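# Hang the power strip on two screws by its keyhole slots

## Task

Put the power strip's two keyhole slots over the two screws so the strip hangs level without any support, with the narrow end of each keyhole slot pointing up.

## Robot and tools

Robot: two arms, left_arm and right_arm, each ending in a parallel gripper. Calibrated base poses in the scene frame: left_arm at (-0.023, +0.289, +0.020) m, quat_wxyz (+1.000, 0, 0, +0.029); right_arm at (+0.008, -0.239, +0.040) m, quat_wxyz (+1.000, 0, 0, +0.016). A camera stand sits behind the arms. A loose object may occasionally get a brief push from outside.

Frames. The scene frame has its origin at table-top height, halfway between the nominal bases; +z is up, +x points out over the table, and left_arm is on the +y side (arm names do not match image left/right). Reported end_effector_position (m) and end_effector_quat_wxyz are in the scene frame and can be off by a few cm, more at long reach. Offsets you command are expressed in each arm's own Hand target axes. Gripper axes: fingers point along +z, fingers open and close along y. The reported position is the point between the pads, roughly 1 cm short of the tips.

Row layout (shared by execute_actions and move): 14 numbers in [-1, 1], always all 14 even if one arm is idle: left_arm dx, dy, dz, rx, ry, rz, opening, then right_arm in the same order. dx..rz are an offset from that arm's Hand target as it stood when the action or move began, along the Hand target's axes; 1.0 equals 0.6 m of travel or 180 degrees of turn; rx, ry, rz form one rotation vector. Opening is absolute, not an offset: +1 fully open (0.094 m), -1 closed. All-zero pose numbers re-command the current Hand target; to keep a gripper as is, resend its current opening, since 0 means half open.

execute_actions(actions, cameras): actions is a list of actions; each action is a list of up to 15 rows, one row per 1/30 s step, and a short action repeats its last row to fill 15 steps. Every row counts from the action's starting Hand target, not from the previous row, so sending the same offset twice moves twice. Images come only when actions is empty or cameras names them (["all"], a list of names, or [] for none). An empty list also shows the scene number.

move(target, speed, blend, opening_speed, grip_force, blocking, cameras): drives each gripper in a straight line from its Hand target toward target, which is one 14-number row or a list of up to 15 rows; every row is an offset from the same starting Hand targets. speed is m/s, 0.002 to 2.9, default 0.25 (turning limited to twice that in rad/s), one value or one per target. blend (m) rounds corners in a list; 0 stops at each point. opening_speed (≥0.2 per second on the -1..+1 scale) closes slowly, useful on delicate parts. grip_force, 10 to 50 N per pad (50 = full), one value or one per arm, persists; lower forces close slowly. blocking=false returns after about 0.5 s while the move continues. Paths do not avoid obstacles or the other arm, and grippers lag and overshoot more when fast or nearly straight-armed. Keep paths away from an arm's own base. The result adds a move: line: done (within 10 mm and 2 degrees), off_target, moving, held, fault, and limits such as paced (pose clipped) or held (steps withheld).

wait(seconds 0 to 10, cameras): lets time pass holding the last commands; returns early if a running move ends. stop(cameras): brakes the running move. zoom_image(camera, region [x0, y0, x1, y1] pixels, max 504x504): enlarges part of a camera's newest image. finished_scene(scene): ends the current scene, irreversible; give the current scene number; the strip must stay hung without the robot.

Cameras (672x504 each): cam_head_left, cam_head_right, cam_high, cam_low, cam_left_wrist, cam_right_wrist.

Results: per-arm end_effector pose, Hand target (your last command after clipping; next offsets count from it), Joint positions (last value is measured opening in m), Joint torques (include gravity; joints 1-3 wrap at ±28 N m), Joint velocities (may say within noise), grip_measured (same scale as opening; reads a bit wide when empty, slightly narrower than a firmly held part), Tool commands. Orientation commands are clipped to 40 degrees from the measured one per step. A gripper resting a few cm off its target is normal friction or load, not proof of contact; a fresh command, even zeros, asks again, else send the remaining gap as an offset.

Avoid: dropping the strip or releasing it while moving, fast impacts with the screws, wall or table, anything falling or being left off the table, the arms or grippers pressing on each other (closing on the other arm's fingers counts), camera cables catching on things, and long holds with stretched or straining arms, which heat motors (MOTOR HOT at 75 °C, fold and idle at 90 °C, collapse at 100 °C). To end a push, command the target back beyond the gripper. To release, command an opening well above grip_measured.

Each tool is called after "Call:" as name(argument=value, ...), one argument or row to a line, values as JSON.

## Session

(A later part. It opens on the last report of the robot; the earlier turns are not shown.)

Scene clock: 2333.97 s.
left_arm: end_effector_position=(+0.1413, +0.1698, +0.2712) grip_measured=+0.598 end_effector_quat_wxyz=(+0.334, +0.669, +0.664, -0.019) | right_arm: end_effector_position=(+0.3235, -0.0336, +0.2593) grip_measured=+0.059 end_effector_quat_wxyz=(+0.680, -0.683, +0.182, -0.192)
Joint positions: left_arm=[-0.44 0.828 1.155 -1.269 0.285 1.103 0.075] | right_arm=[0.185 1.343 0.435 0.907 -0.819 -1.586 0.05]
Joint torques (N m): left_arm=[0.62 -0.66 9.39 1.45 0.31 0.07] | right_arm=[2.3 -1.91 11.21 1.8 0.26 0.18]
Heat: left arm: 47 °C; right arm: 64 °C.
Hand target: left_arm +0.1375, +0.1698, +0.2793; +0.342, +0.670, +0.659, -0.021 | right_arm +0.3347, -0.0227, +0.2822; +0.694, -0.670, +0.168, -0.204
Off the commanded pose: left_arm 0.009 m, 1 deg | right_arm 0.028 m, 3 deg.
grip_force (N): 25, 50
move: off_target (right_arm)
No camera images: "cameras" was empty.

Call:
move(
  target=[0,0,0,0,0,0,0.6,-0.004,0.015,-0.1067,0,0,0,-0.1],
  speed=0.1,
  cameras=[],
)

Call:
move(
  target=[0,0,0,0,0,0,0.6,0.000,-0.015,0.1067,0,0,0,-0.1],
  speed=0.05,
  cameras=[],
)

Scene clock: 2339.60 s.
left_arm: end_effector_position=(+0.1413, +0.1698, +0.2712) grip_measured=+0.598 end_effector_quat_wxyz=(+0.334, +0.669, +0.664, -0.019) | right_arm: end_effector_position=(+0.3074, -0.0759, +0.2587) grip_measured=+0.059 end_effector_quat_wxyz=(+0.682, -0.680, +0.178, -0.202)
Joint positions: left_arm=[-0.44 0.828 1.155 -1.269 0.285 1.103 0.075] | right_arm=[0.005 1.245 0.35 0.918 -0.989 -1.583 0.05]
Joint torques (N m): left_arm=[0.62 -0.66 9.4 1.45 0.31 0.07] | right_arm=[-0.5 -5.34 5.53 1.8 -0.22 0.36]
Heat: left arm: 47 °C; right arm: 62 °C.
Hand target: left_arm +0.1375, +0.1698, +0.2793; +0.342, +0.670, +0.659, -0.021 | right_arm +0.3007, -0.0764, +0.2702; +0.694, -0.670, +0.168, -0.204
Off the commanded pose: left_arm 0.009 m, 1 deg | right_arm 0.013 m, 2 deg.
grip_force (N): 25, 50
move: off_target (right_arm)
No camera images: "cameras" was empty.

Scene clock: 2341.13 s.
left_arm: end_effector_position=(+0.1413, +0.1698, +0.2712) grip_measured=+0.598 end_effector_quat_wxyz=(+0.334, +0.669, +0.664, -0.019) | right_arm: end_effector_position=(+0.3216, -0.0322, +0.2590) grip_measured=+0.059 end_effector_quat_wxyz=(+0.680, -0.684, +0.182, -0.192)
Joint positions: left_arm=[-0.44 0.828 1.155 -1.269 0.285 1.103 0.075] | right_arm=[0.193 1.335 0.43 0.903 -0.811 -1.586 0.05]
Joint torques (N m): left_arm=[0.61 -0.65 9.4 1.45 0.32 0.07] | right_arm=[2.21 -1.94 11.18 1.81 0.25 0.2]
Heat: left arm: 47 °C; right arm: 62 °C.
Hand target: left_arm +0.1375, +0.1698, +0.2793; +0.342, +0.670, +0.659, -0.021 | right_arm +0.3326, -0.0214, +0.2821; +0.694, -0.670, +0.168, -0.204
Off the commanded pose: left_arm 0.009 m, 1 deg | right_arm 0.028 m, 3 deg.
grip_force (N): 25, 50
move: off_target (right_arm)
No camera images: "cameras" was empty.

Call:
move(
  target=[
    [0,0,0,0,0,0,0.6,0,0.010,-0.1067,0,0,0,-0.1],
    [0,0,0,0,0,0,0.6,0,-0.005,0,0,0,0,-0.1],
  ],
  speed=[0.1,0.06],
  cameras=[],
)

Scene clock: 2348.07 s.
left_arm: end_effector_position=(+0.1413, +0.1698, +0.2712) grip_measured=+0.598 end_effector_quat_wxyz=(+0.334, +0.669, +0.664, -0.019) | right_arm: end_effector_position=(+0.3212, -0.0318, +0.2620) grip_measured=+0.059 end_effector_quat_wxyz=(+0.680, -0.684, +0.181, -0.191)
Joint positions: left_arm=[-0.44 0.828 1.155 -1.269 0.285 1.103 0.075] | right_arm=[0.194 1.325 0.437 0.887 -0.813 -1.587 0.05]
Joint torques (N m): left_arm=[0.64 -0.65 9.39 1.45 0.32 0.07] | right_arm=[2.19 -1.98 11.17 1.82 0.28 0.19]
Heat: left arm: 47 °C; right arm: 61 °C.
Hand target: left_arm +0.1375, +0.1698, +0.2793; +0.342, +0.670, +0.659, -0.021 | right_arm +0.3325, -0.0215, +0.2852; +0.694, -0.670, +0.167, -0.204
Off the commanded pose: left_arm 0.009 m, 1 deg | right_arm 0.028 m, 3 deg.
grip_force (N): 25, 50
move: off_target (right_arm)
No camera images: "cameras" was empty.

Call:
move(
  target=[
    [0,0,0,0,0,0,0.6,0.002,0.0125,-0.1067,0,0,0,-0.1],
    [0,0,0,0,0,0,0.6,0.002,-0.0025,0,0,0,0,-0.1],
  ],
  speed=[0.1,0.06],
  cameras=[],
)

Call:
move(
  target=[
    [0,0,0,0,0,0,0.6,-0.004,0.015,-0.1067,0,0,0,-0.1],
    [0,0,0,0,0,0,0.6,-0.004,0,0,0,0,0,-0.1],
  ],
  speed=[0.1,0.06],
  cameras=[],
)

Scene clock: 2353.93 s.
left_arm: end_effector_position=(+0.1413, +0.1698, +0.2712) grip_measured=+0.598 end_effector_quat_wxyz=(+0.334, +0.669, +0.664, -0.019) | right_arm: end_effector_position=(+0.3221, -0.0325, +0.2634) grip_measured=+0.059 end_effector_quat_wxyz=(+0.680, -0.684, +0.181, -0.191)
Joint positions: left_arm=[-0.44 0.828 1.155 -1.269 0.285 1.103 0.075] | right_arm=[0.19 1.324 0.443 0.879 -0.817 -1.587 0.05]
Joint torques (N m): left_arm=[0.62 -0.65 9.4 1.45 0.31 0.07] | right_arm=[2.18 -1.94 11.23 1.81 0.29 0.2]
Heat: left arm: 47 °C; right arm: 62 °C.
Hand target: left_arm +0.1375, +0.1698, +0.2793; +0.342, +0.670, +0.659, -0.021 | right_arm +0.3334, -0.0222, +0.2867; +0.694, -0.670, +0.168, -0.204
Off the commanded pose: left_arm 0.009 m, 1 deg | right_arm 0.028 m, 3 deg.
grip_force (N): 25, 50
move: off_target (right_arm)
No camera images: "cameras" was empty.

Scene clock: 2356.37 s.
left_arm: end_effector_position=(+0.1413, +0.1698, +0.2712) grip_measured=+0.598 end_effector_quat_wxyz=(+0.334, +0.669, +0.664, -0.019) | right_arm: end_effector_position=(+0.3203, -0.0312, +0.2629) grip_measured=+0.059 end_effector_quat_wxyz=(+0.680, -0.684, +0.182, -0.191)
Joint positions: left_arm=[-0.44 0.828 1.155 -1.269 0.285 1.103 0.075] | right_arm=[0.197 1.317 0.438 0.875 -0.809 -1.588 0.05]
Joint torques (N m): left_arm=[0.64 -0.65 9.39 1.45 0.31 0.07] | right_arm=[2.13 -1.92 11.22 1.83 0.27 0.21]
Heat: left arm: 47 °C; right arm: 62 °C.
Hand target: left_arm +0.1375, +0.1698, +0.2793; +0.342, +0.670, +0.659, -0.021 | right_arm +0.3313, -0.0210, +0.2865; +0.694, -0.670, +0.168, -0.204
Off the commanded pose: left_arm 0.009 m, 1 deg | right_arm 0.028 m, 3 deg.
grip_force (N): 25, 50
move: off_target (right_arm)
No camera images: "cameras" was empty.

Call:
move(
  target=[
    [0,0,0,0,0,0,0.6,0.0035,0.019,-0.1067,0,0.0167,0,-0.1],
    [0,0,0,0,0,0,0.6,0.0035,0.004,-0.05,0,0.0167,0,-0.1],
  ],
  speed=[0.1,0.06],
  cameras=["cam_head_right"],
)

Call:
zoom_image(
  camera="cam_head_right",
  region=[300, 185, 350, 225],
)

Call:
zoom_image(
  camera="cam_head_right",
  region=[395, 90, 445, 130],
)

Scene clock: 2390.70 s.
left_arm: end_effector_position=(+0.1413, +0.1698, +0.2712) grip_measured=+0.598 end_effector_quat_wxyz=(+0.334, +0.669, +0.664, -0.019) | right_arm: end_effector_position=(+0.3125, -0.0533, +0.2594) grip_measured=+0.059 end_effector_quat_wxyz=(+0.673, -0.678, +0.204, -0.213)
Joint positions: left_arm=[-0.44 0.828 1.155 -1.269 0.285 1.103 0.075] | right_arm=[0.142 1.224 0.365 0.855 -0.799 -1.588 0.05]
Joint torques (N m): left_arm=[0.62 -0.65 9.4 1.45 0.31 0.07] | right_arm=[0.77 -2.4 10.11 1.93 -0.08 0.25]
Heat: left arm: 47 °C; right arm: 69 °C.
Hand target: left_arm +0.1375, +0.1698, +0.2793; +0.342, +0.670, +0.659, -0.021 | right_arm +0.3181, -0.0478, +0.2829; +0.689, -0.665, +0.186, -0.221
Off the commanded pose: left_arm 0.009 m, 1 deg | right_arm 0.025 m, 3 deg.
grip_force (N): 25, 50
move: off_target (right_arm)
Images, in order (width x height): cam_head_right 672x504.

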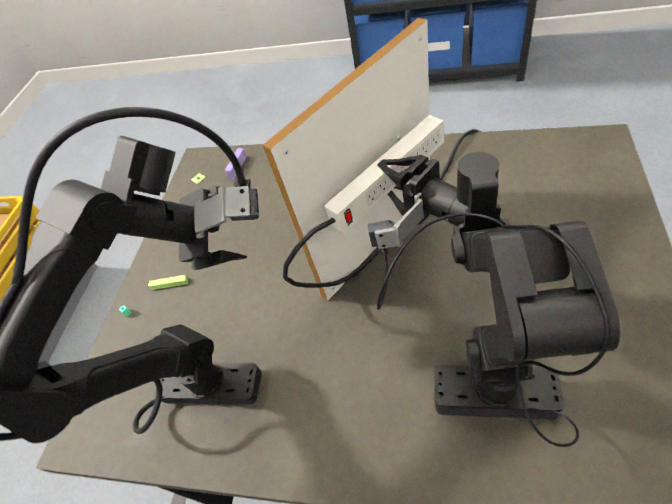

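Scaled by 10.080.

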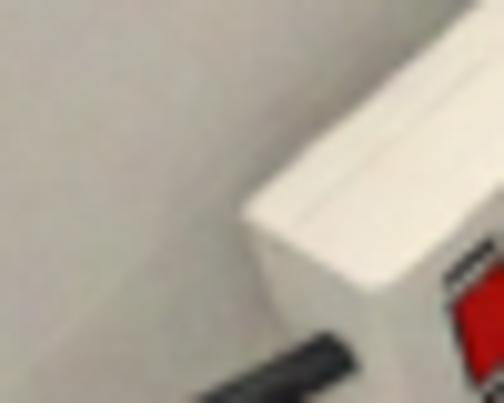

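Scaled by 10.080.

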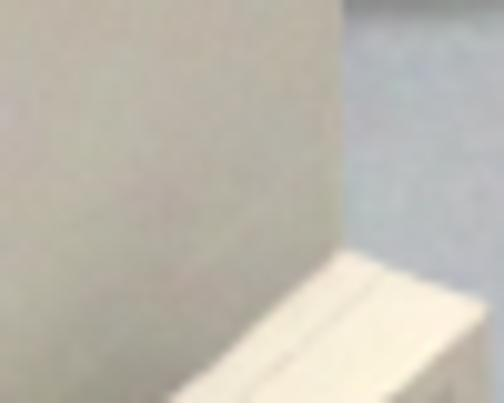

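Call:
move(
  target=[0,0,0,0,0,0,0.6,0,0,0.042,0,0,0,-0.1],
  speed=0.05,
  cameras=[],
)

Scene clock: 2399.80 s.
left_arm: end_effector_position=(+0.1413, +0.1698, +0.2712) grip_measured=+0.598 end_effector_quat_wxyz=(+0.334, +0.669, +0.664, -0.019) | right_arm: end_effector_position=(+0.3225, -0.0352, +0.2565) grip_measured=+0.059 end_effector_quat_wxyz=(+0.671, -0.683, +0.206, -0.204)
Joint positions: left_arm=[-0.44 0.828 1.155 -1.269 0.285 1.103 0.075] | right_arm=[0.209 1.298 0.414 0.861 -0.743 -1.588 0.05]
Joint torques (N m): left_arm=[0.62 -0.66 9.4 1.45 0.32 0.07] | right_arm=[1.66 -2.43 10.67 2.03 0.15 0.19]
Heat: left arm: 47 °C; right arm: 68 °C.
Hand target: left_arm +0.1375, +0.1698, +0.2793; +0.342, +0.670, +0.659, -0.021 | right_arm +0.3319, -0.0268, +0.2841; +0.689, -0.665, +0.186, -0.221
Off the commanded pose: left_arm 0.009 m, 1 deg | right_arm 0.030 m, 4 deg.
grip_force (N): 25, 50
move: off_target (right_arm)
No camera images: "cameras" was empty.

Call:
move(
  target=[
    [0,0,0,0,0,0,0.6,0,0.0115,-0.1,0,0,0,-0.1],
    [0,0,0,0,0,0,0.6,0,-0.0035,0,0,0,0,-0.1],
  ],
  speed=[0.1,0.05],
  cameras=[],
)

Scene clock: 2407.93 s.
left_arm: end_effector_position=(+0.1413, +0.1698, +0.2712) grip_measured=+0.598 end_effector_quat_wxyz=(+0.334, +0.669, +0.664, -0.019) | right_arm: end_effector_position=(+0.3225, -0.0347, +0.2602) grip_measured=+0.059 end_effector_quat_wxyz=(+0.672, -0.681, +0.202, -0.206)
Joint positions: left_arm=[-0.44 0.828 1.155 -1.269 0.285 1.103 0.075] | right_arm=[0.21 1.292 0.42 0.858 -0.743 -1.59 0.05]
Joint torques (N m): left_arm=[0.62 -0.65 9.39 1.45 0.32 0.07] | right_arm=[1.48 -2.4 10.71 1.96 0.16 0.21]
Heat: left arm: 47 °C; right arm: 66 °C.
Hand target: left_arm +0.1375, +0.1698, +0.2793; +0.342, +0.670, +0.659, -0.021 | right_arm +0.3318, -0.0268, +0.2862; +0.689, -0.665, +0.186, -0.221
Off the commanded pose: left_arm 0.009 m, 1 deg | right_arm 0.029 m, 4 deg.
grip_force (N): 25, 50
move: off_target (right_arm)
No camera images: "cameras" was empty.

Call:
move(
  target=[
    [0,0,0,0,0,0,0.6,0.0015,0.0178,-0.1,0,0,0,-0.1],
    [0,0,0,0,0,0,0.6,0.0015,0.0028,0,0,0,0,-0.1],
  ],
  speed=[0.1,0.05],
  cameras=[],
)

Call:
move(
  target=[
    [0,0,0,0,0,0,0.6,-0.0025,0.015,-0.1,0,0,0,-0.1],
    [0,0,0,0,0,0,0.6,-0.0025,0,0,0,0,0,-0.1],
  ],
  speed=[0.1,0.05],
  cameras=[],
)

Call:
move(
  target=[
    [0,0,0,0,0,0,0.6,0.005,0.015,-0.1,0,0,0,-0.1],
    [0,0,0,0,0,0,0.6,0.005,0,0,0,0,0,-0.1],
  ],
  speed=[0.1,0.05],
  cameras=[],
)

Scene clock: 2415.97 s.
left_arm: end_effector_position=(+0.1413, +0.1698, +0.2712) grip_measured=+0.598 end_effector_quat_wxyz=(+0.334, +0.669, +0.664, -0.019) | right_arm: end_effector_position=(+0.3233, -0.0350, +0.2587) grip_measured=+0.059 end_effector_quat_wxyz=(+0.672, -0.681, +0.202, -0.206)
Joint positions: left_arm=[-0.44 0.828 1.155 -1.269 0.285 1.103 0.075] | right_arm=[0.208 1.301 0.418 0.868 -0.745 -1.589 0.05]
Joint torques (N m): left_arm=[0.62 -0.65 9.4 1.45 0.31 0.07] | right_arm=[1.47 -2.45 10.65 1.96 0.14 0.21]
Heat: left arm: 47 °C; right arm: 65 °C.
Hand target: left_arm +0.1375, +0.1698, +0.2793; +0.342, +0.670, +0.659, -0.021 | right_arm +0.3326, -0.0273, +0.2846; +0.689, -0.665, +0.186, -0.221
Off the commanded pose: left_arm 0.009 m, 1 deg | right_arm 0.029 m, 4 deg.
grip_force (N): 25, 50
move: off_target (right_arm)
No camera images: "cameras" was empty.

Scene clock: 2418.53 s.
left_arm: end_effector_position=(+0.1413, +0.1698, +0.2712) grip_measured=+0.598 end_effector_quat_wxyz=(+0.334, +0.669, +0.664, -0.019) | right_arm: end_effector_position=(+0.3222, -0.0339, +0.2586) grip_measured=+0.059 end_effector_quat_wxyz=(+0.672, -0.682, +0.202, -0.206)
Joint positions: left_arm=[-0.44 0.828 1.155 -1.269 0.285 1.103 0.075] | right_arm=[0.214 1.297 0.416 0.867 -0.739 -1.59 0.05]
Joint torques (N m): left_arm=[0.62 -0.65 9.4 1.44 0.31 0.07] | right_arm=[1.42 -2.47 10.67 1.96 0.14 0.2]
Heat: left arm: 47 °C; right arm: 64 °C.
Hand target: left_arm +0.1375, +0.1698, +0.2793; +0.342, +0.670, +0.659, -0.021 | right_arm +0.3315, -0.0265, +0.2845; +0.689, -0.665, +0.186, -0.221
Off the commanded pose: left_arm 0.009 m, 1 deg | right_arm 0.028 m, 4 deg.
grip_force (N): 25, 50
move: off_target (right_arm)
No camera images: "cameras" was empty.

Scene clock: 2421.10 s.
left_arm: end_effector_position=(+0.1413, +0.1698, +0.2712) grip_measured=+0.598 end_effector_quat_wxyz=(+0.334, +0.669, +0.664, -0.019) | right_arm: end_effector_position=(+0.3247, -0.0354, +0.2594) grip_measured=+0.059 end_effector_quat_wxyz=(+0.673, -0.681, +0.202, -0.207)
Joint positions: left_arm=[-0.44 0.828 1.155 -1.269 0.285 1.103 0.075] | right_arm=[0.205 1.307 0.423 0.872 -0.749 -1.589 0.05]
Joint torques (N m): left_arm=[0.62 -0.65 9.4 1.45 0.31 0.07] | right_arm=[1.37 -2.5 10.62 1.93 0.14 0.21]
Heat: left arm: 47 °C; right arm: 64 °C.
Hand target: left_arm +0.1375, +0.1698, +0.2793; +0.342, +0.670, +0.659, -0.021 | right_arm +0.3339, -0.0281, +0.2846; +0.689, -0.665, +0.186, -0.221
Off the commanded pose: left_arm 0.009 m, 1 deg | right_arm 0.028 m, 4 deg.
grip_force (N): 25, 50
move: off_target (right_arm)
No camera images: "cameras" was empty.

Call:
move(
  target=[
    [0,0,0,0,0,0,0.6,0,0.01,-0.12,0,0,0,-0.1],
    [0,0,0,0,0,0,0.6,-0.111,-0.01,-0.297,0,-0.194,0,-0.1],
  ],
  speed=0.12,
  blend=0.02,
  cameras=["cam_head_right","cam_head_left"],
)

Scene clock: 2478.83 s.
left_arm: end_effector_position=(+0.1413, +0.1698, +0.2712) grip_measured=+0.598 end_effector_quat_wxyz=(+0.334, +0.669, +0.664, -0.019) | right_arm: end_effector_position=(+0.1828, -0.1377, +0.2827) grip_measured=+0.059 end_effector_quat_wxyz=(+0.663, -0.687, +0.166, -0.248)
Joint positions: left_arm=[-0.44 0.828 1.155 -1.269 0.285 1.103 0.075] | right_arm=[-0.623 0.412 0.088 0.916 -1.567 -1.099 0.05]
Joint torques (N m): left_arm=[0.62 -0.66 9.4 1.45 0.32 0.07] | right_arm=[-0.35 0.8 5.79 0.65 0.29 0.41]
Heat: left arm: 47 °C; right arm: 65 °C.
Hand target: left_arm +0.1375, +0.1698, +0.2793; +0.342, +0.670, +0.659, -0.021 | right_arm +0.1800, -0.1400, +0.2796; +0.713, -0.700, -0.030, -0.012
Off the commanded pose: left_arm 0.009 m, 1 deg | right_arm 0.005 m, 36 deg.
joint sent to its limit (right arm) — joint 5 (wrist yaw), lower limit. The joint targets are off in orientation, not in position.
grip_force (N): 25, 50
move: off_target (right_arm)
Images, in order (width x height): cam_head_left 672x504, cam_head_right 672x504.

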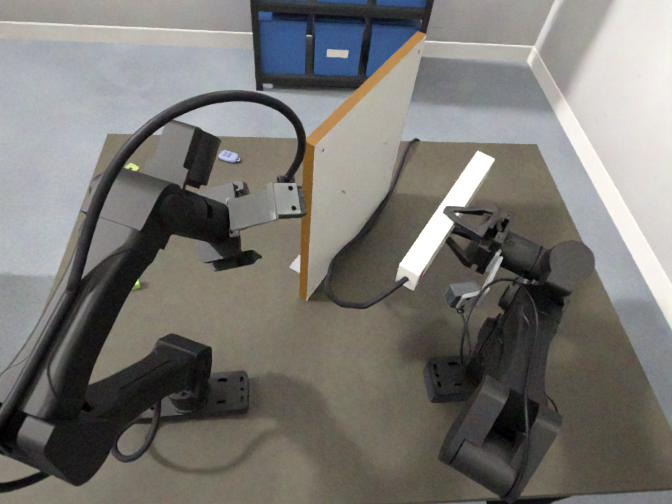

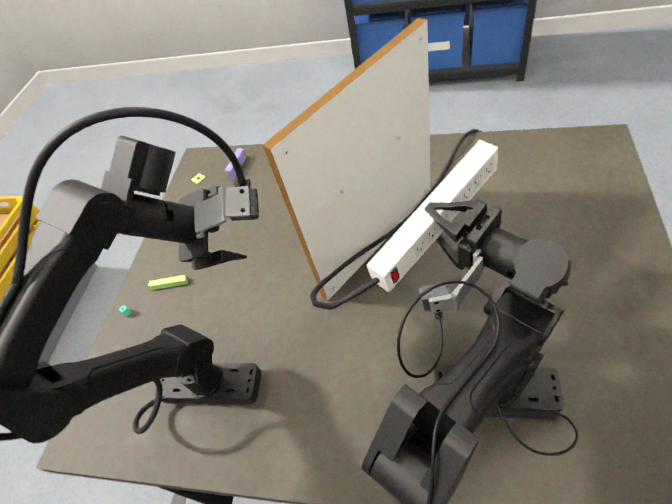

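Call:
move(
  target=[0,0,0,0,0,0,0.6,0.123,-0.127,-0.051,0.3145,0.167,-0.076,-0.1],
  speed=0.15,
  cameras=["cam_head_right","cam_head_left","cam_high"],
)

Scene clock: 2509.77 s.
left_arm: end_effector_position=(+0.1413, +0.1698, +0.2712) grip_measured=+0.598 end_effector_quat_wxyz=(+0.334, +0.669, +0.664, -0.019) | right_arm: end_effector_position=(+0.2586, -0.1698, +0.3470) grip_measured=+0.059 end_effector_quat_wxyz=(+0.819, -0.374, +0.323, -0.291)
Joint positions: left_arm=[-0.44 0.828 1.155 -1.269 0.285 1.103 0.075] | right_arm=[-0.105 0.914 0.018 1.519 -0.499 -0.869 0.05]
Joint torques (N m): left_arm=[0.61 -0.65 9.4 1.45 0.32 0.07] | right_arm=[0.88 -0.18 5.72 1.9 0.35 0.34]
Heat: left arm: 47 °C; right arm: 58 °C.
Hand target: left_arm +0.1375, +0.1698, +0.2793; +0.342, +0.670, +0.659, -0.021 | right_arm +0.2500, -0.1702, +0.3595; +0.933, -0.249, +0.067, -0.250
Off the commanded pose: left_arm 0.009 m, 1 deg | right_arm 0.015 m, 36 deg.
joint sent to its limit (right arm) — joint 4 (wrist pitch), upper limit. The joint targets are off in orientation, not in position.
grip_force (N): 25, 50
move: off_target (right_arm)
Images, in order (width x height): cam_head_left 672x504, cam_head_right 672x504, cam_high 672x504.

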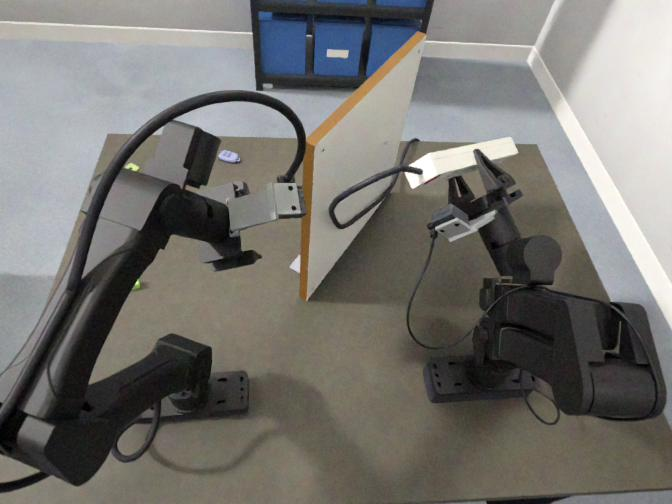

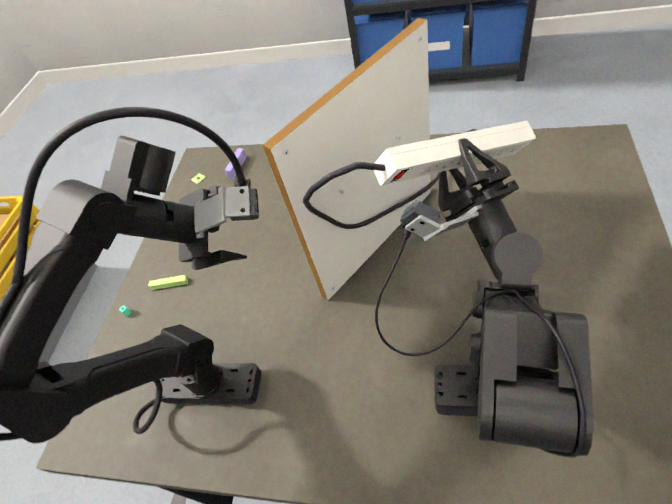

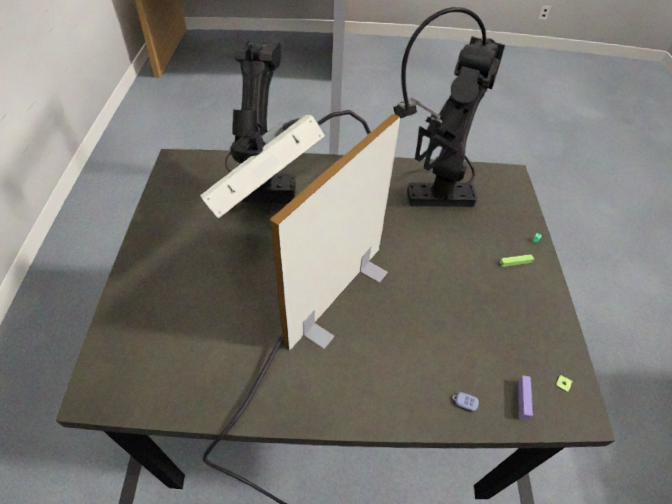

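Call:
zoom_image(
  camera="cam_high",
  region=[190, 105, 340, 225],
)

Call:
zoom_image(
  camera="cam_high",
  region=[195, 160, 265, 220],
)

Call:
zoom_image(
  camera="cam_high",
  region=[265, 105, 335, 165],
)

Scaled by 3.360.

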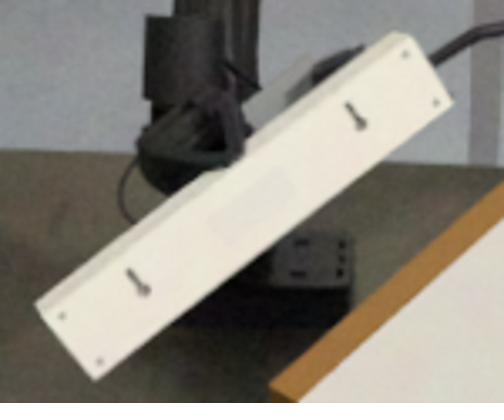

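Scaled by 7.200.

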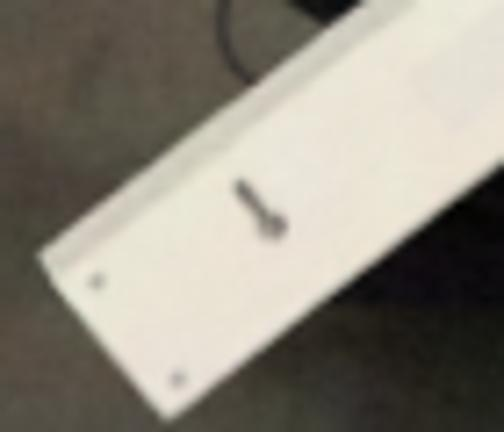

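Scaled by 7.200.

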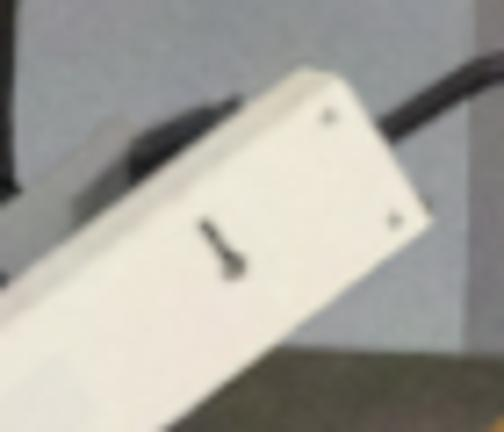

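Call:
zoom_image(
  camera="cam_high",
  region=[196, 182, 226, 222],
)

Call:
zoom_image(
  camera="cam_high",
  region=[300, 108, 330, 148],
)

Call:
zoom_image(
  camera="cam_high",
  region=[215, 170, 255, 210],
)

Call:
zoom_image(
  camera="cam_high",
  region=[275, 120, 315, 160],
)

Scaled by 12.600.

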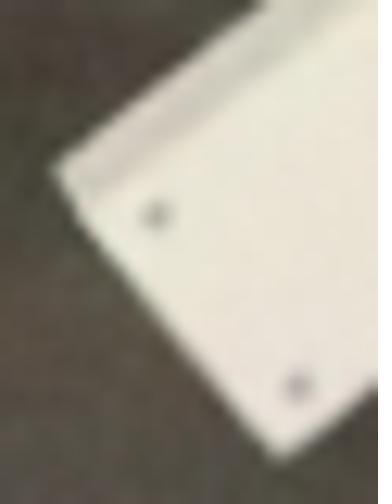

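Scaled by 12.600.

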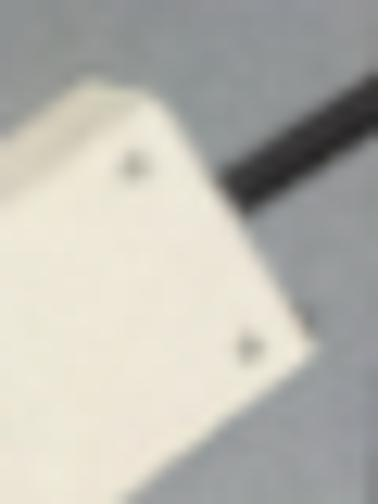

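Scaled by 12.600.

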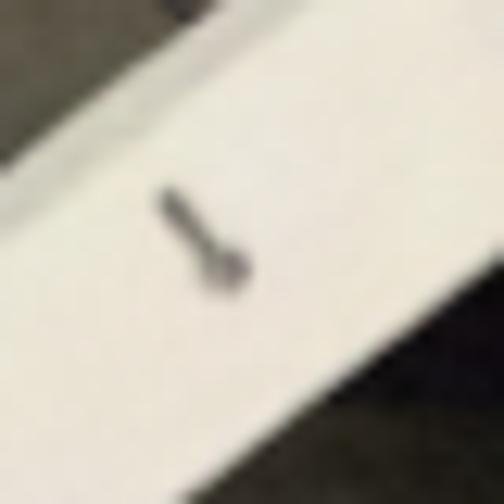

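Scaled by 12.600.

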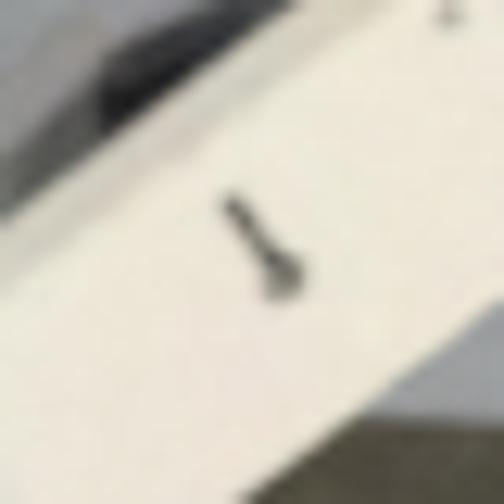

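Call:
move(
  target=[0,0,0,0,0,0,0.6,-0.0033,0.224,-0.038,-0.319,0.0106,-0.0214,-0.1],
  speed=0.15,
  cameras=[],
)

Scene clock: 2570.93 s.
left_arm: end_effector_position=(+0.1413, +0.1698, +0.2712) grip_measured=+0.598 end_effector_quat_wxyz=(+0.334, +0.669, +0.664, -0.019) | right_arm: end_effector_position=(+0.2981, -0.0834, +0.2496) grip_measured=+0.059 end_effector_quat_wxyz=(+0.675, -0.673, +0.213, -0.213)
Joint positions: left_arm=[-0.44 0.828 1.155 -1.269 0.285 1.103 0.075] | right_arm=[0.005 1.16 0.275 0.89 -0.922 -1.567 0.05]
Joint torques (N m): left_arm=[0.62 -0.65 9.39 1.45 0.31 0.07] | right_arm=[0.7 -2.47 9.8 1.76 -0.23 0.19]
Heat: left arm: 48 °C; right arm: 59 °C.
Hand target: left_arm +0.1375, +0.1698, +0.2793; +0.342, +0.670, +0.659, -0.021 | right_arm +0.3009, -0.0782, +0.2727; +0.689, -0.665, +0.186, -0.221
Off the commanded pose: left_arm 0.009 m, 1 deg | right_arm 0.024 m, 4 deg.
grip_force (N): 25, 50
move: off_target (right_arm)
No camera images: "cameras" was empty.

Call:
move(
  target=[0,0,0,0,0,0,0.6,0,-0.0135,0.07,0,0,0,-0.1],
  speed=0.06,
  cameras=["cam_head_right"],
)

Call:
zoom_image(
  camera="cam_head_right",
  region=[300, 185, 350, 225],
)

Call:
zoom_image(
  camera="cam_head_right",
  region=[395, 90, 445, 130],
)

Scene clock: 2576.43 s.
left_arm: end_effector_position=(+0.1413, +0.1698, +0.2712) grip_measured=+0.598 end_effector_quat_wxyz=(+0.334, +0.669, +0.664, -0.019) | right_arm: end_effector_position=(+0.3178, -0.0490, +0.2590) grip_measured=+0.059 end_effector_quat_wxyz=(+0.673, -0.678, +0.206, -0.211)
Joint positions: left_arm=[-0.44 0.828 1.155 -1.269 0.285 1.103 0.075] | right_arm=[0.158 1.255 0.383 0.865 -0.783 -1.585 0.05]
Joint torques (N m): left_arm=[0.62 -0.66 9.39 1.45 0.31 0.07] | right_arm=[0.77 -2.59 10.04 1.88 -0.08 0.23]
Heat: left arm: 48 °C; right arm: 61 °C.
Hand target: left_arm +0.1375, +0.1698, +0.2793; +0.342, +0.670, +0.659, -0.021 | right_arm +0.3236, -0.0434, +0.2826; +0.689, -0.665, +0.186, -0.221
Off the commanded pose: left_arm 0.009 m, 1 deg | right_arm 0.025 m, 3 deg.
grip_force (N): 25, 50
move: off_target (right_arm)
Images, in order (width x height): cam_head_right 672x504.

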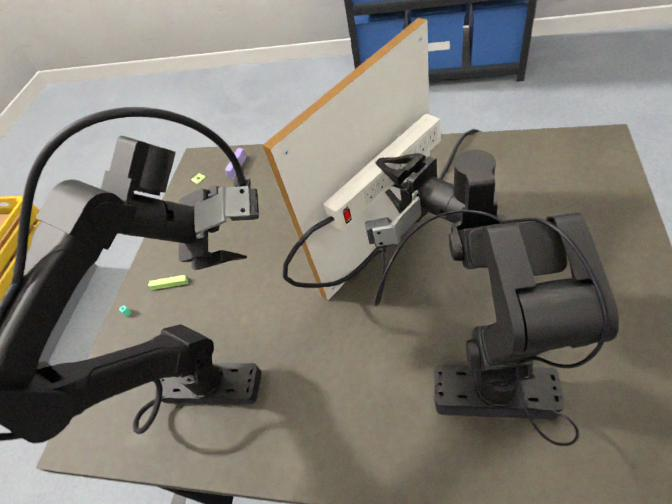

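Scaled by 10.080.

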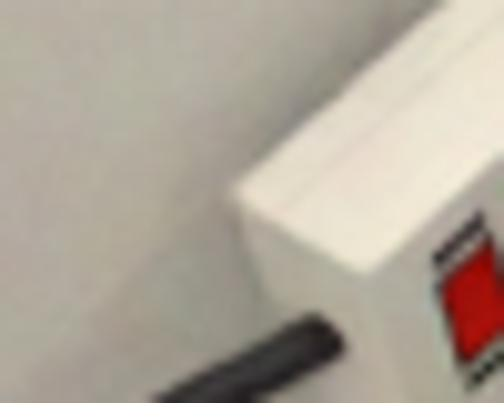

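Scaled by 10.080.

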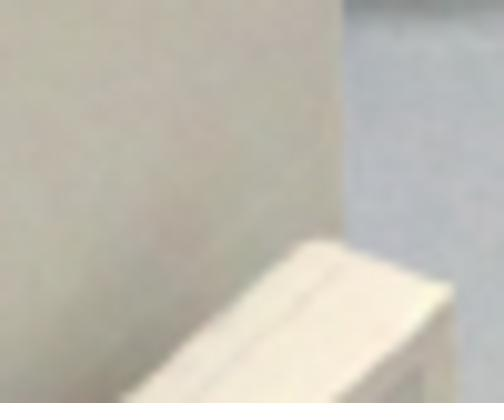

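Call:
move(
  target=[0,0,0,0,0,0,0.6,0.003,-0.002,0.0268,0,0,0,-0.1],
  speed=0.05,
  cameras=[],
)

Scene clock: 2593.90 s.
left_arm: end_effector_position=(+0.1413, +0.1698, +0.2712) grip_measured=+0.598 end_effector_quat_wxyz=(+0.334, +0.669, +0.664, -0.019) | right_arm: end_effector_position=(+0.3266, -0.0369, +0.2592) grip_measured=+0.059 end_effector_quat_wxyz=(+0.672, -0.681, +0.205, -0.207)
Joint positions: left_arm=[-0.44 0.828 1.155 -1.269 0.285 1.103 0.075] | right_arm=[0.2 1.307 0.427 0.864 -0.747 -1.589 0.05]
Joint torques (N m): left_arm=[0.62 -0.66 9.39 1.45 0.32 0.07] | right_arm=[0.83 -2.88 10.17 1.99 -0.02 0.2]
Heat: left arm: 48 °C; right arm: 64 °C.
Hand target: left_arm +0.1375, +0.1698, +0.2793; +0.342, +0.670, +0.659, -0.021 | right_arm +0.3339, -0.0311, +0.2847; +0.689, -0.665, +0.186, -0.221
Off the commanded pose: left_arm 0.009 m, 1 deg | right_arm 0.027 m, 4 deg.
grip_force (N): 25, 50
move: off_target (right_arm)
No camera images: "cameras" was empty.

Call:
move(
  target=[0,0,0,0,0,0,0.6,-0.02,0,0.007,0,0,0,-0.1],
  speed=0.006,
  cameras=[],
)

Scene clock: 2600.67 s.
left_arm: end_effector_position=(+0.1413, +0.1698, +0.2712) grip_measured=+0.598 end_effector_quat_wxyz=(+0.334, +0.669, +0.664, -0.019) | right_arm: end_effector_position=(+0.3285, -0.0350, +0.2592) grip_measured=+0.059 end_effector_quat_wxyz=(+0.669, -0.679, +0.212, -0.214)
Joint positions: left_arm=[-0.44 0.828 1.155 -1.269 0.285 1.103 0.075] | right_arm=[0.218 1.307 0.427 0.864 -0.71 -1.589 0.05]
Joint torques (N m): left_arm=[0.64 -0.65 9.4 1.45 0.31 0.07] | right_arm=[3.45 -4.57 8.96 1.94 0.15 0.2]
Heat: left arm: 48 °C; right arm: 65 °C.
Hand target: left_arm +0.1375, +0.1698, +0.2793; +0.342, +0.670, +0.659, -0.021 | right_arm +0.3261, -0.0209, +0.2845; +0.689, -0.665, +0.186, -0.221
Off the commanded pose: left_arm 0.009 m, 1 deg | right_arm 0.029 m, 4 deg.
grip_force (N): 25, 50
move: off_target (right_arm)
No camera images: "cameras" was empty.

Call:
move(
  target=[
    [0,0,0,0,0,0,0.6,0.014,0,0,0,0,0,-0.1],
    [0,0,0,0,0,0,0.6,0.014,0,0.006,0,0.018,0,-0.1],
  ],
  speed=0.02,
  cameras=["cam_head_right"],
)

Call:
zoom_image(
  camera="cam_head_right",
  region=[300, 185, 350, 225],
)

Call:
zoom_image(
  camera="cam_head_right",
  region=[395, 90, 445, 130],
)

Scene clock: 2610.43 s.
left_arm: end_effector_position=(+0.1413, +0.1698, +0.2712) grip_measured=+0.598 end_effector_quat_wxyz=(+0.334, +0.669, +0.664, -0.019) | right_arm: end_effector_position=(+0.3291, -0.0350, +0.2599) grip_measured=+0.059 end_effector_quat_wxyz=(+0.667, -0.678, +0.217, -0.218)
Joint positions: left_arm=[-0.44 0.828 1.155 -1.269 0.285 1.103 0.075] | right_arm=[0.225 1.298 0.427 0.852 -0.689 -1.589 0.05]
Joint torques (N m): left_arm=[0.64 -0.65 9.39 1.45 0.32 0.07] | right_arm=[4.16 -3.36 9.4 2.02 0.69 0.21]
Heat: left arm: 48 °C; right arm: 66 °C.
Hand target: left_arm +0.1375, +0.1698, +0.2793; +0.342, +0.670, +0.659, -0.021 | right_arm +0.3351, -0.0225, +0.2849; +0.683, -0.658, +0.206, -0.240
Off the commanded pose: left_arm 0.009 m, 1 deg | right_arm 0.029 m, 4 deg.
grip_force (N): 25, 50
move: off_target (right_arm)
Images, in order (width x height): cam_head_right 672x504.

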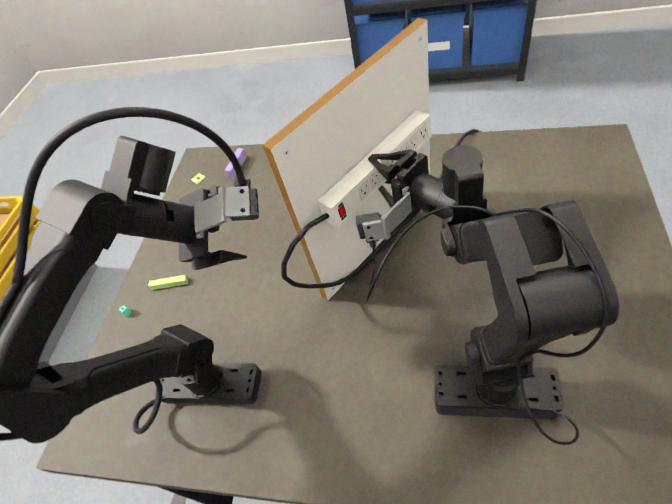

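Scaled by 10.080.

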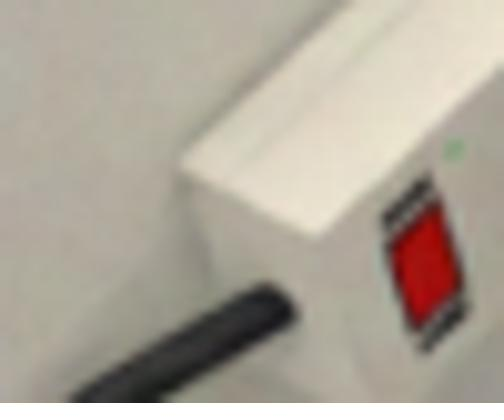

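Scaled by 10.080.

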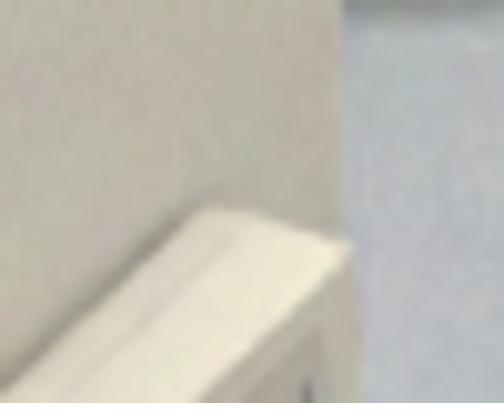

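Call:
move(
  target=[
    [0,0,0,0,0,0,0.6,0.0057,0.013,-0.11,0,0,0,-0.1],
    [0,0,0,0,0,0,0.6,0.0057,-0.002,-0.0243,0,0,0,-0.1],
  ],
  speed=[0.1,0.05],
  cameras=["cam_head_right"],
)

Call:
zoom_image(
  camera="cam_head_right",
  region=[300, 185, 350, 225],
)

Call:
zoom_image(
  camera="cam_head_right",
  region=[395, 90, 445, 130],
)

Scene clock: 2678.57 s.
left_arm: end_effector_position=(+0.1413, +0.1698, +0.2712) grip_measured=+0.598 end_effector_quat_wxyz=(+0.334, +0.669, +0.664, -0.019) | right_arm: end_effector_position=(+0.3230, -0.0427, +0.2573) grip_measured=+0.059 end_effector_quat_wxyz=(+0.662, -0.677, +0.228, -0.227)
Joint positions: left_arm=[-0.44 0.828 1.155 -1.269 0.285 1.103 0.075] | right_arm=[0.218 1.245 0.389 0.831 -0.666 -1.593 0.05]
Joint torques (N m): left_arm=[0.64 -0.66 9.39 1.45 0.31 0.07] | right_arm=[0.8 -2.59 10.3 2.06 -0.1 0.24]
Heat: left arm: 48 °C; right arm: 67 °C.
Hand target: left_arm +0.1375, +0.1698, +0.2793; +0.342, +0.670, +0.659, -0.021 | right_arm +0.3291, -0.0363, +0.2855; +0.683, -0.658, +0.206, -0.240
Off the commanded pose: left_arm 0.009 m, 1 deg | right_arm 0.030 m, 4 deg.
grip_force (N): 25, 50
move: off_target (right_arm)
Images, in order (width x height): cam_head_right 672x504.

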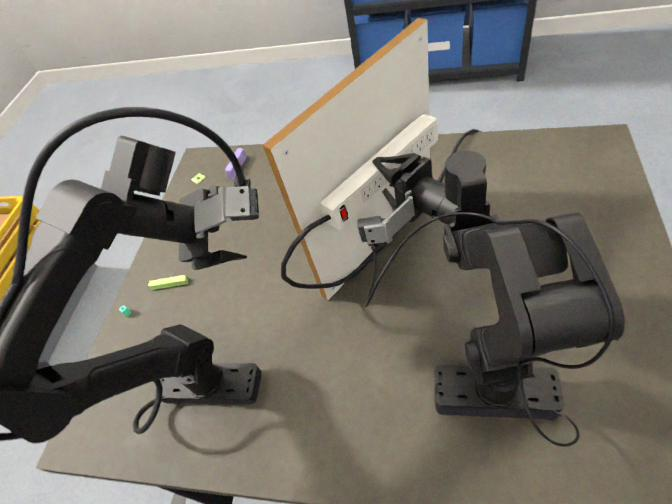

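Scaled by 10.080.

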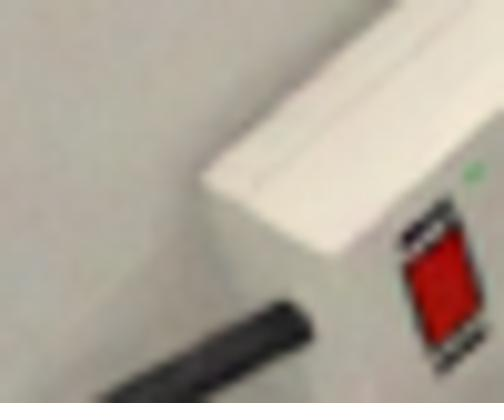

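Scaled by 10.080.

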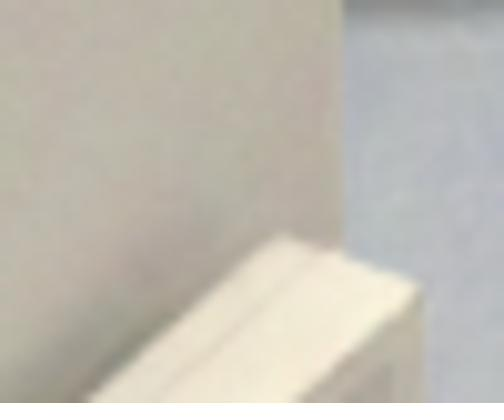

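Call:
move(
  target=[
    [0,0,0,0,0,0,0.6,-0.0061,0.0142,-0.0812,0,-0.017,-0.0021,-0.1],
    [0,0,0,0,0,0,0.6,-0.0061,-0.0008,0.0188,0,-0.017,-0.0021,-0.1],
  ],
  speed=[0.1,0.05],
  cameras=["cam_head_right"],
)

Call:
zoom_image(
  camera="cam_head_right",
  region=[300, 185, 350, 225],
)

Call:
zoom_image(
  camera="cam_head_right",
  region=[395, 90, 445, 130],
)

Scene clock: 2705.97 s.
left_arm: end_effector_position=(+0.1413, +0.1698, +0.2712) grip_measured=+0.598 end_effector_quat_wxyz=(+0.334, +0.669, +0.664, -0.019) | right_arm: end_effector_position=(+0.3235, -0.0336, +0.2578) grip_measured=+0.059 end_effector_quat_wxyz=(+0.668, -0.684, +0.207, -0.208)
Joint positions: left_arm=[-0.44 0.828 1.155 -1.269 0.285 1.103 0.075] | right_arm=[0.22 1.292 0.421 0.844 -0.724 -1.597 0.05]
Joint torques (N m): left_arm=[0.62 -0.65 9.39 1.45 0.32 0.07] | right_arm=[1.35 -2.22 10.99 2.08 0.06 0.21]
Heat: left arm: 48 °C; right arm: 68 °C.
Hand target: left_arm +0.1375, +0.1698, +0.2793; +0.342, +0.670, +0.659, -0.021 | right_arm +0.3330, -0.0251, +0.2864; +0.688, -0.665, +0.185, -0.224
Off the commanded pose: left_arm 0.009 m, 1 deg | right_arm 0.031 m, 4 deg.
grip_force (N): 25, 50
move: off_target (right_arm)
Images, in order (width x height): cam_head_right 672x504.

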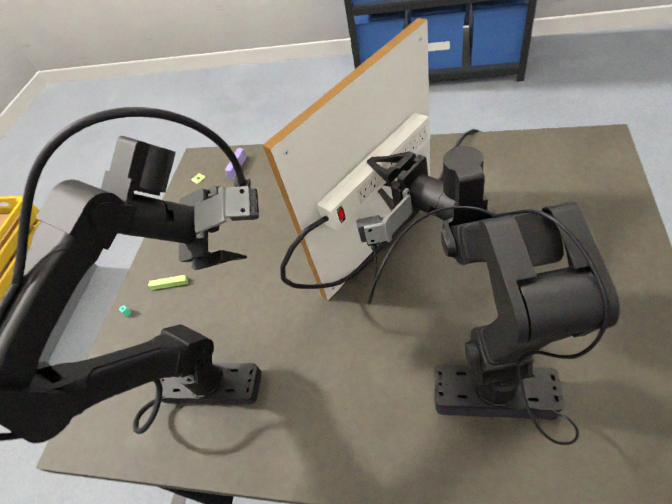

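Scaled by 10.080.

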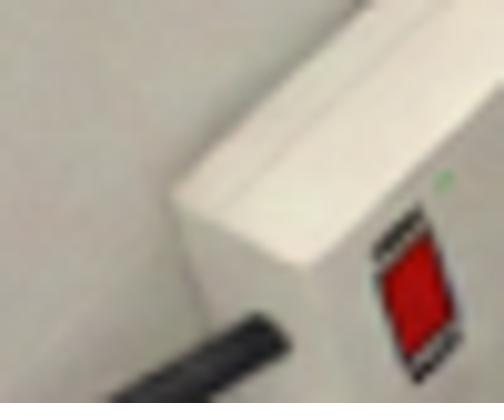

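Scaled by 10.080.

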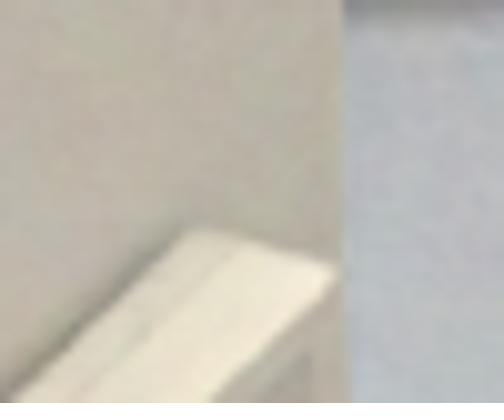

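Call:
move(
  target=[
    [0,0,0,0,0,0,0.6,-0.0018,0.0092,-0.1,0,0,-0.001,-0.1],
    [0,0,0,0,0,0,0.6,-0.0018,-0.0058,0,0,0,-0.001,-0.1],
  ],
  speed=[0.1,0.05],
  cameras=[],
)

Scene clock: 2722.40 s.
left_arm: end_effector_position=(+0.1413, +0.1698, +0.2712) grip_measured=+0.598 end_effector_quat_wxyz=(+0.334, +0.669, +0.664, -0.019) | right_arm: end_effector_position=(+0.3228, -0.0329, +0.2628) grip_measured=+0.059 end_effector_quat_wxyz=(+0.669, -0.682, +0.203, -0.212)
Joint positions: left_arm=[-0.44 0.828 1.155 -1.269 0.285 1.103 0.075] | right_arm=[0.223 1.278 0.427 0.832 -0.72 -1.601 0.05]
Joint torques (N m): left_arm=[0.62 -0.65 9.39 1.45 0.31 0.07] | right_arm=[1.39 -2.18 11.03 1.98 0.09 0.21]
Heat: left arm: 48 °C; right arm: 69 °C.
Hand target: left_arm +0.1375, +0.1698, +0.2793; +0.342, +0.670, +0.659, -0.021 | right_arm +0.3318, -0.0245, +0.2898; +0.687, -0.665, +0.184, -0.225
Off the commanded pose: left_arm 0.009 m, 1 deg | right_arm 0.030 m, 4 deg.
grip_force (N): 25, 50
move: off_target (right_arm)
No camera images: "cameras" was empty.

Call:
move(
  target=[
    [0,0,0,0,0,0,0.6,0,0.016,-0.1,0,0,0.001,-0.1],
    [0,0,0,0,0,0,0.6,0,0.001,0,0,0,0.001,-0.1],
  ],
  speed=[0.1,0.05],
  cameras=[],
)

Scene clock: 2728.57 s.
left_arm: end_effector_position=(+0.1413, +0.1698, +0.2712) grip_measured=+0.598 end_effector_quat_wxyz=(+0.334, +0.669, +0.664, -0.019) | right_arm: end_effector_position=(+0.3228, -0.0329, +0.2613) grip_measured=+0.059 end_effector_quat_wxyz=(+0.669, -0.683, +0.205, -0.210)
Joint positions: left_arm=[-0.44 0.828 1.155 -1.269 0.285 1.103 0.075] | right_arm=[0.223 1.279 0.426 0.83 -0.72 -1.599 0.05]
Joint torques (N m): left_arm=[0.62 -0.65 9.39 1.45 0.32 0.07] | right_arm=[1.4 -2.17 10.97 2.03 0.06 0.22]
Heat: left arm: 48 °C; right arm: 69 °C.
Hand target: left_arm +0.1375, +0.1698, +0.2793; +0.342, +0.670, +0.659, -0.021 | right_arm +0.3319, -0.0245, +0.2893; +0.688, -0.665, +0.185, -0.224
Off the commanded pose: left_arm 0.009 m, 1 deg | right_arm 0.031 m, 4 deg.
grip_force (N): 25, 50
move: off_target (right_arm)
No camera images: "cameras" was empty.

Call:
move(
  target=[
    [0,0,0,0,0,0,0.6,0.0014,0.015,-0.1,0,0,0,-0.1],
    [0,0,0,0,0,0,0.6,0.0014,0,0,0,0,0,-0.1],
  ],
  speed=[0.1,0.05],
  cameras=[],
)

Call:
move(
  target=[
    [0,0,0,0,0,0,0.6,-0.0028,0.015,-0.1,0,0,0,-0.1],
    [0,0,0,0,0,0,0.6,-0.0028,0,0,0,0,0,-0.1],
  ],
  speed=[0.1,0.05],
  cameras=[],
)

Call:
move(
  target=[
    [0,0,0,0,0,0,0.6,0,0.0165,-0.1,0,0,0,-0.1],
    [0,0,0,0,0,0,0.6,0,0.0015,0,0,0,0,-0.1],
  ],
  speed=[0.1,0.05],
  cameras=[],
)

Call:
move(
  target=[
    [0,0,0,0,0,0,0.6,0.0014,0.015,-0.1,0,0,0,-0.1],
    [0,0,0,0,0,0,0.6,0.0014,0,0,0,0,0,-0.1],
  ],
  speed=[0.1,0.05],
  cameras=[],
)

Scene clock: 2737.10 s.
left_arm: end_effector_position=(+0.1413, +0.1698, +0.2712) grip_measured=+0.598 end_effector_quat_wxyz=(+0.334, +0.669, +0.664, -0.019) | right_arm: end_effector_position=(+0.3234, -0.0334, +0.2612) grip_measured=+0.059 end_effector_quat_wxyz=(+0.669, -0.683, +0.205, -0.210)
Joint positions: left_arm=[-0.44 0.828 1.155 -1.269 0.285 1.103 0.075] | right_arm=[0.221 1.282 0.428 0.83 -0.723 -1.599 0.05]
Joint torques (N m): left_arm=[0.62 -0.66 9.39 1.45 0.32 0.07] | right_arm=[1.4 -2.26 10.99 2.03 0.07 0.23]
Heat: left arm: 48 °C; right arm: 69 °C.
Hand target: left_arm +0.1375, +0.1698, +0.2793; +0.342, +0.670, +0.659, -0.021 | right_arm +0.3325, -0.0250, +0.2893; +0.688, -0.665, +0.185, -0.224
Off the commanded pose: left_arm 0.009 m, 1 deg | right_arm 0.031 m, 4 deg.
grip_force (N): 25, 50
move: off_target (right_arm)
No camera images: "cameras" was empty.

Scene clock: 2739.70 s.
left_arm: end_effector_position=(+0.1413, +0.1698, +0.2712) grip_measured=+0.598 end_effector_quat_wxyz=(+0.334, +0.669, +0.664, -0.019) | right_arm: end_effector_position=(+0.3221, -0.0324, +0.2612) grip_measured=+0.059 end_effector_quat_wxyz=(+0.669, -0.683, +0.205, -0.210)
Joint positions: left_arm=[-0.44 0.828 1.155 -1.269 0.285 1.103 0.075] | right_arm=[0.226 1.277 0.424 0.829 -0.717 -1.599 0.05]
Joint torques (N m): left_arm=[0.62 -0.65 9.39 1.45 0.31 0.07] | right_arm=[1.32 -2.18 10.99 2.02 0.07 0.22]
Heat: left arm: 48 °C; right arm: 68 °C.
Hand target: left_arm +0.1375, +0.1698, +0.2793; +0.342, +0.670, +0.659, -0.021 | right_arm +0.3311, -0.0240, +0.2892; +0.688, -0.665, +0.185, -0.224
Off the commanded pose: left_arm 0.009 m, 1 deg | right_arm 0.031 m, 4 deg.
grip_force (N): 25, 50
move: off_target (right_arm)
No camera images: "cameras" was empty.

Scene clock: 2742.27 s.
left_arm: end_effector_position=(+0.1413, +0.1698, +0.2712) grip_measured=+0.598 end_effector_quat_wxyz=(+0.334, +0.669, +0.664, -0.019) | right_arm: end_effector_position=(+0.3220, -0.0324, +0.2597) grip_measured=+0.059 end_effector_quat_wxyz=(+0.668, -0.684, +0.206, -0.209)
Joint positions: left_arm=[-0.44 0.828 1.155 -1.269 0.285 1.103 0.075] | right_arm=[0.226 1.28 0.422 0.831 -0.717 -1.599 0.05]
Joint torques (N m): left_arm=[0.62 -0.65 9.39 1.45 0.31 0.07] | right_arm=[1.4 -2.21 11 2.08 0.05 0.22]
Heat: left arm: 48 °C; right arm: 67 °C.
Hand target: left_arm +0.1375, +0.1698, +0.2793; +0.342, +0.670, +0.659, -0.021 | right_arm +0.3312, -0.0240, +0.2883; +0.688, -0.665, +0.185, -0.224
Off the commanded pose: left_arm 0.009 m, 1 deg | right_arm 0.031 m, 4 deg.
grip_force (N): 25, 50
move: off_target (right_arm)
No camera images: "cameras" was empty.

Scene clock: 2744.87 s.
left_arm: end_effector_position=(+0.1413, +0.1698, +0.2712) grip_measured=+0.598 end_effector_quat_wxyz=(+0.334, +0.669, +0.664, -0.019) | right_arm: end_effector_position=(+0.3228, -0.0330, +0.2602) grip_measured=+0.059 end_effector_quat_wxyz=(+0.668, -0.683, +0.205, -0.209)
Joint positions: left_arm=[-0.44 0.828 1.155 -1.269 0.285 1.103 0.075] | right_arm=[0.223 1.282 0.424 0.833 -0.72 -1.599 0.05]
Joint torques (N m): left_arm=[0.62 -0.65 9.4 1.45 0.31 0.07] | right_arm=[1.37 -2.19 10.95 2.06 0.05 0.23]
Heat: left arm: 48 °C; right arm: 66 °C.
Hand target: left_arm +0.1375, +0.1698, +0.2793; +0.342, +0.670, +0.659, -0.021 | right_arm +0.3319, -0.0245, +0.2884; +0.688, -0.665, +0.185, -0.224
Off the commanded pose: left_arm 0.009 m, 1 deg | right_arm 0.031 m, 4 deg.
grip_force (N): 25, 50
move: off_target (right_arm)
No camera images: "cameras" was empty.


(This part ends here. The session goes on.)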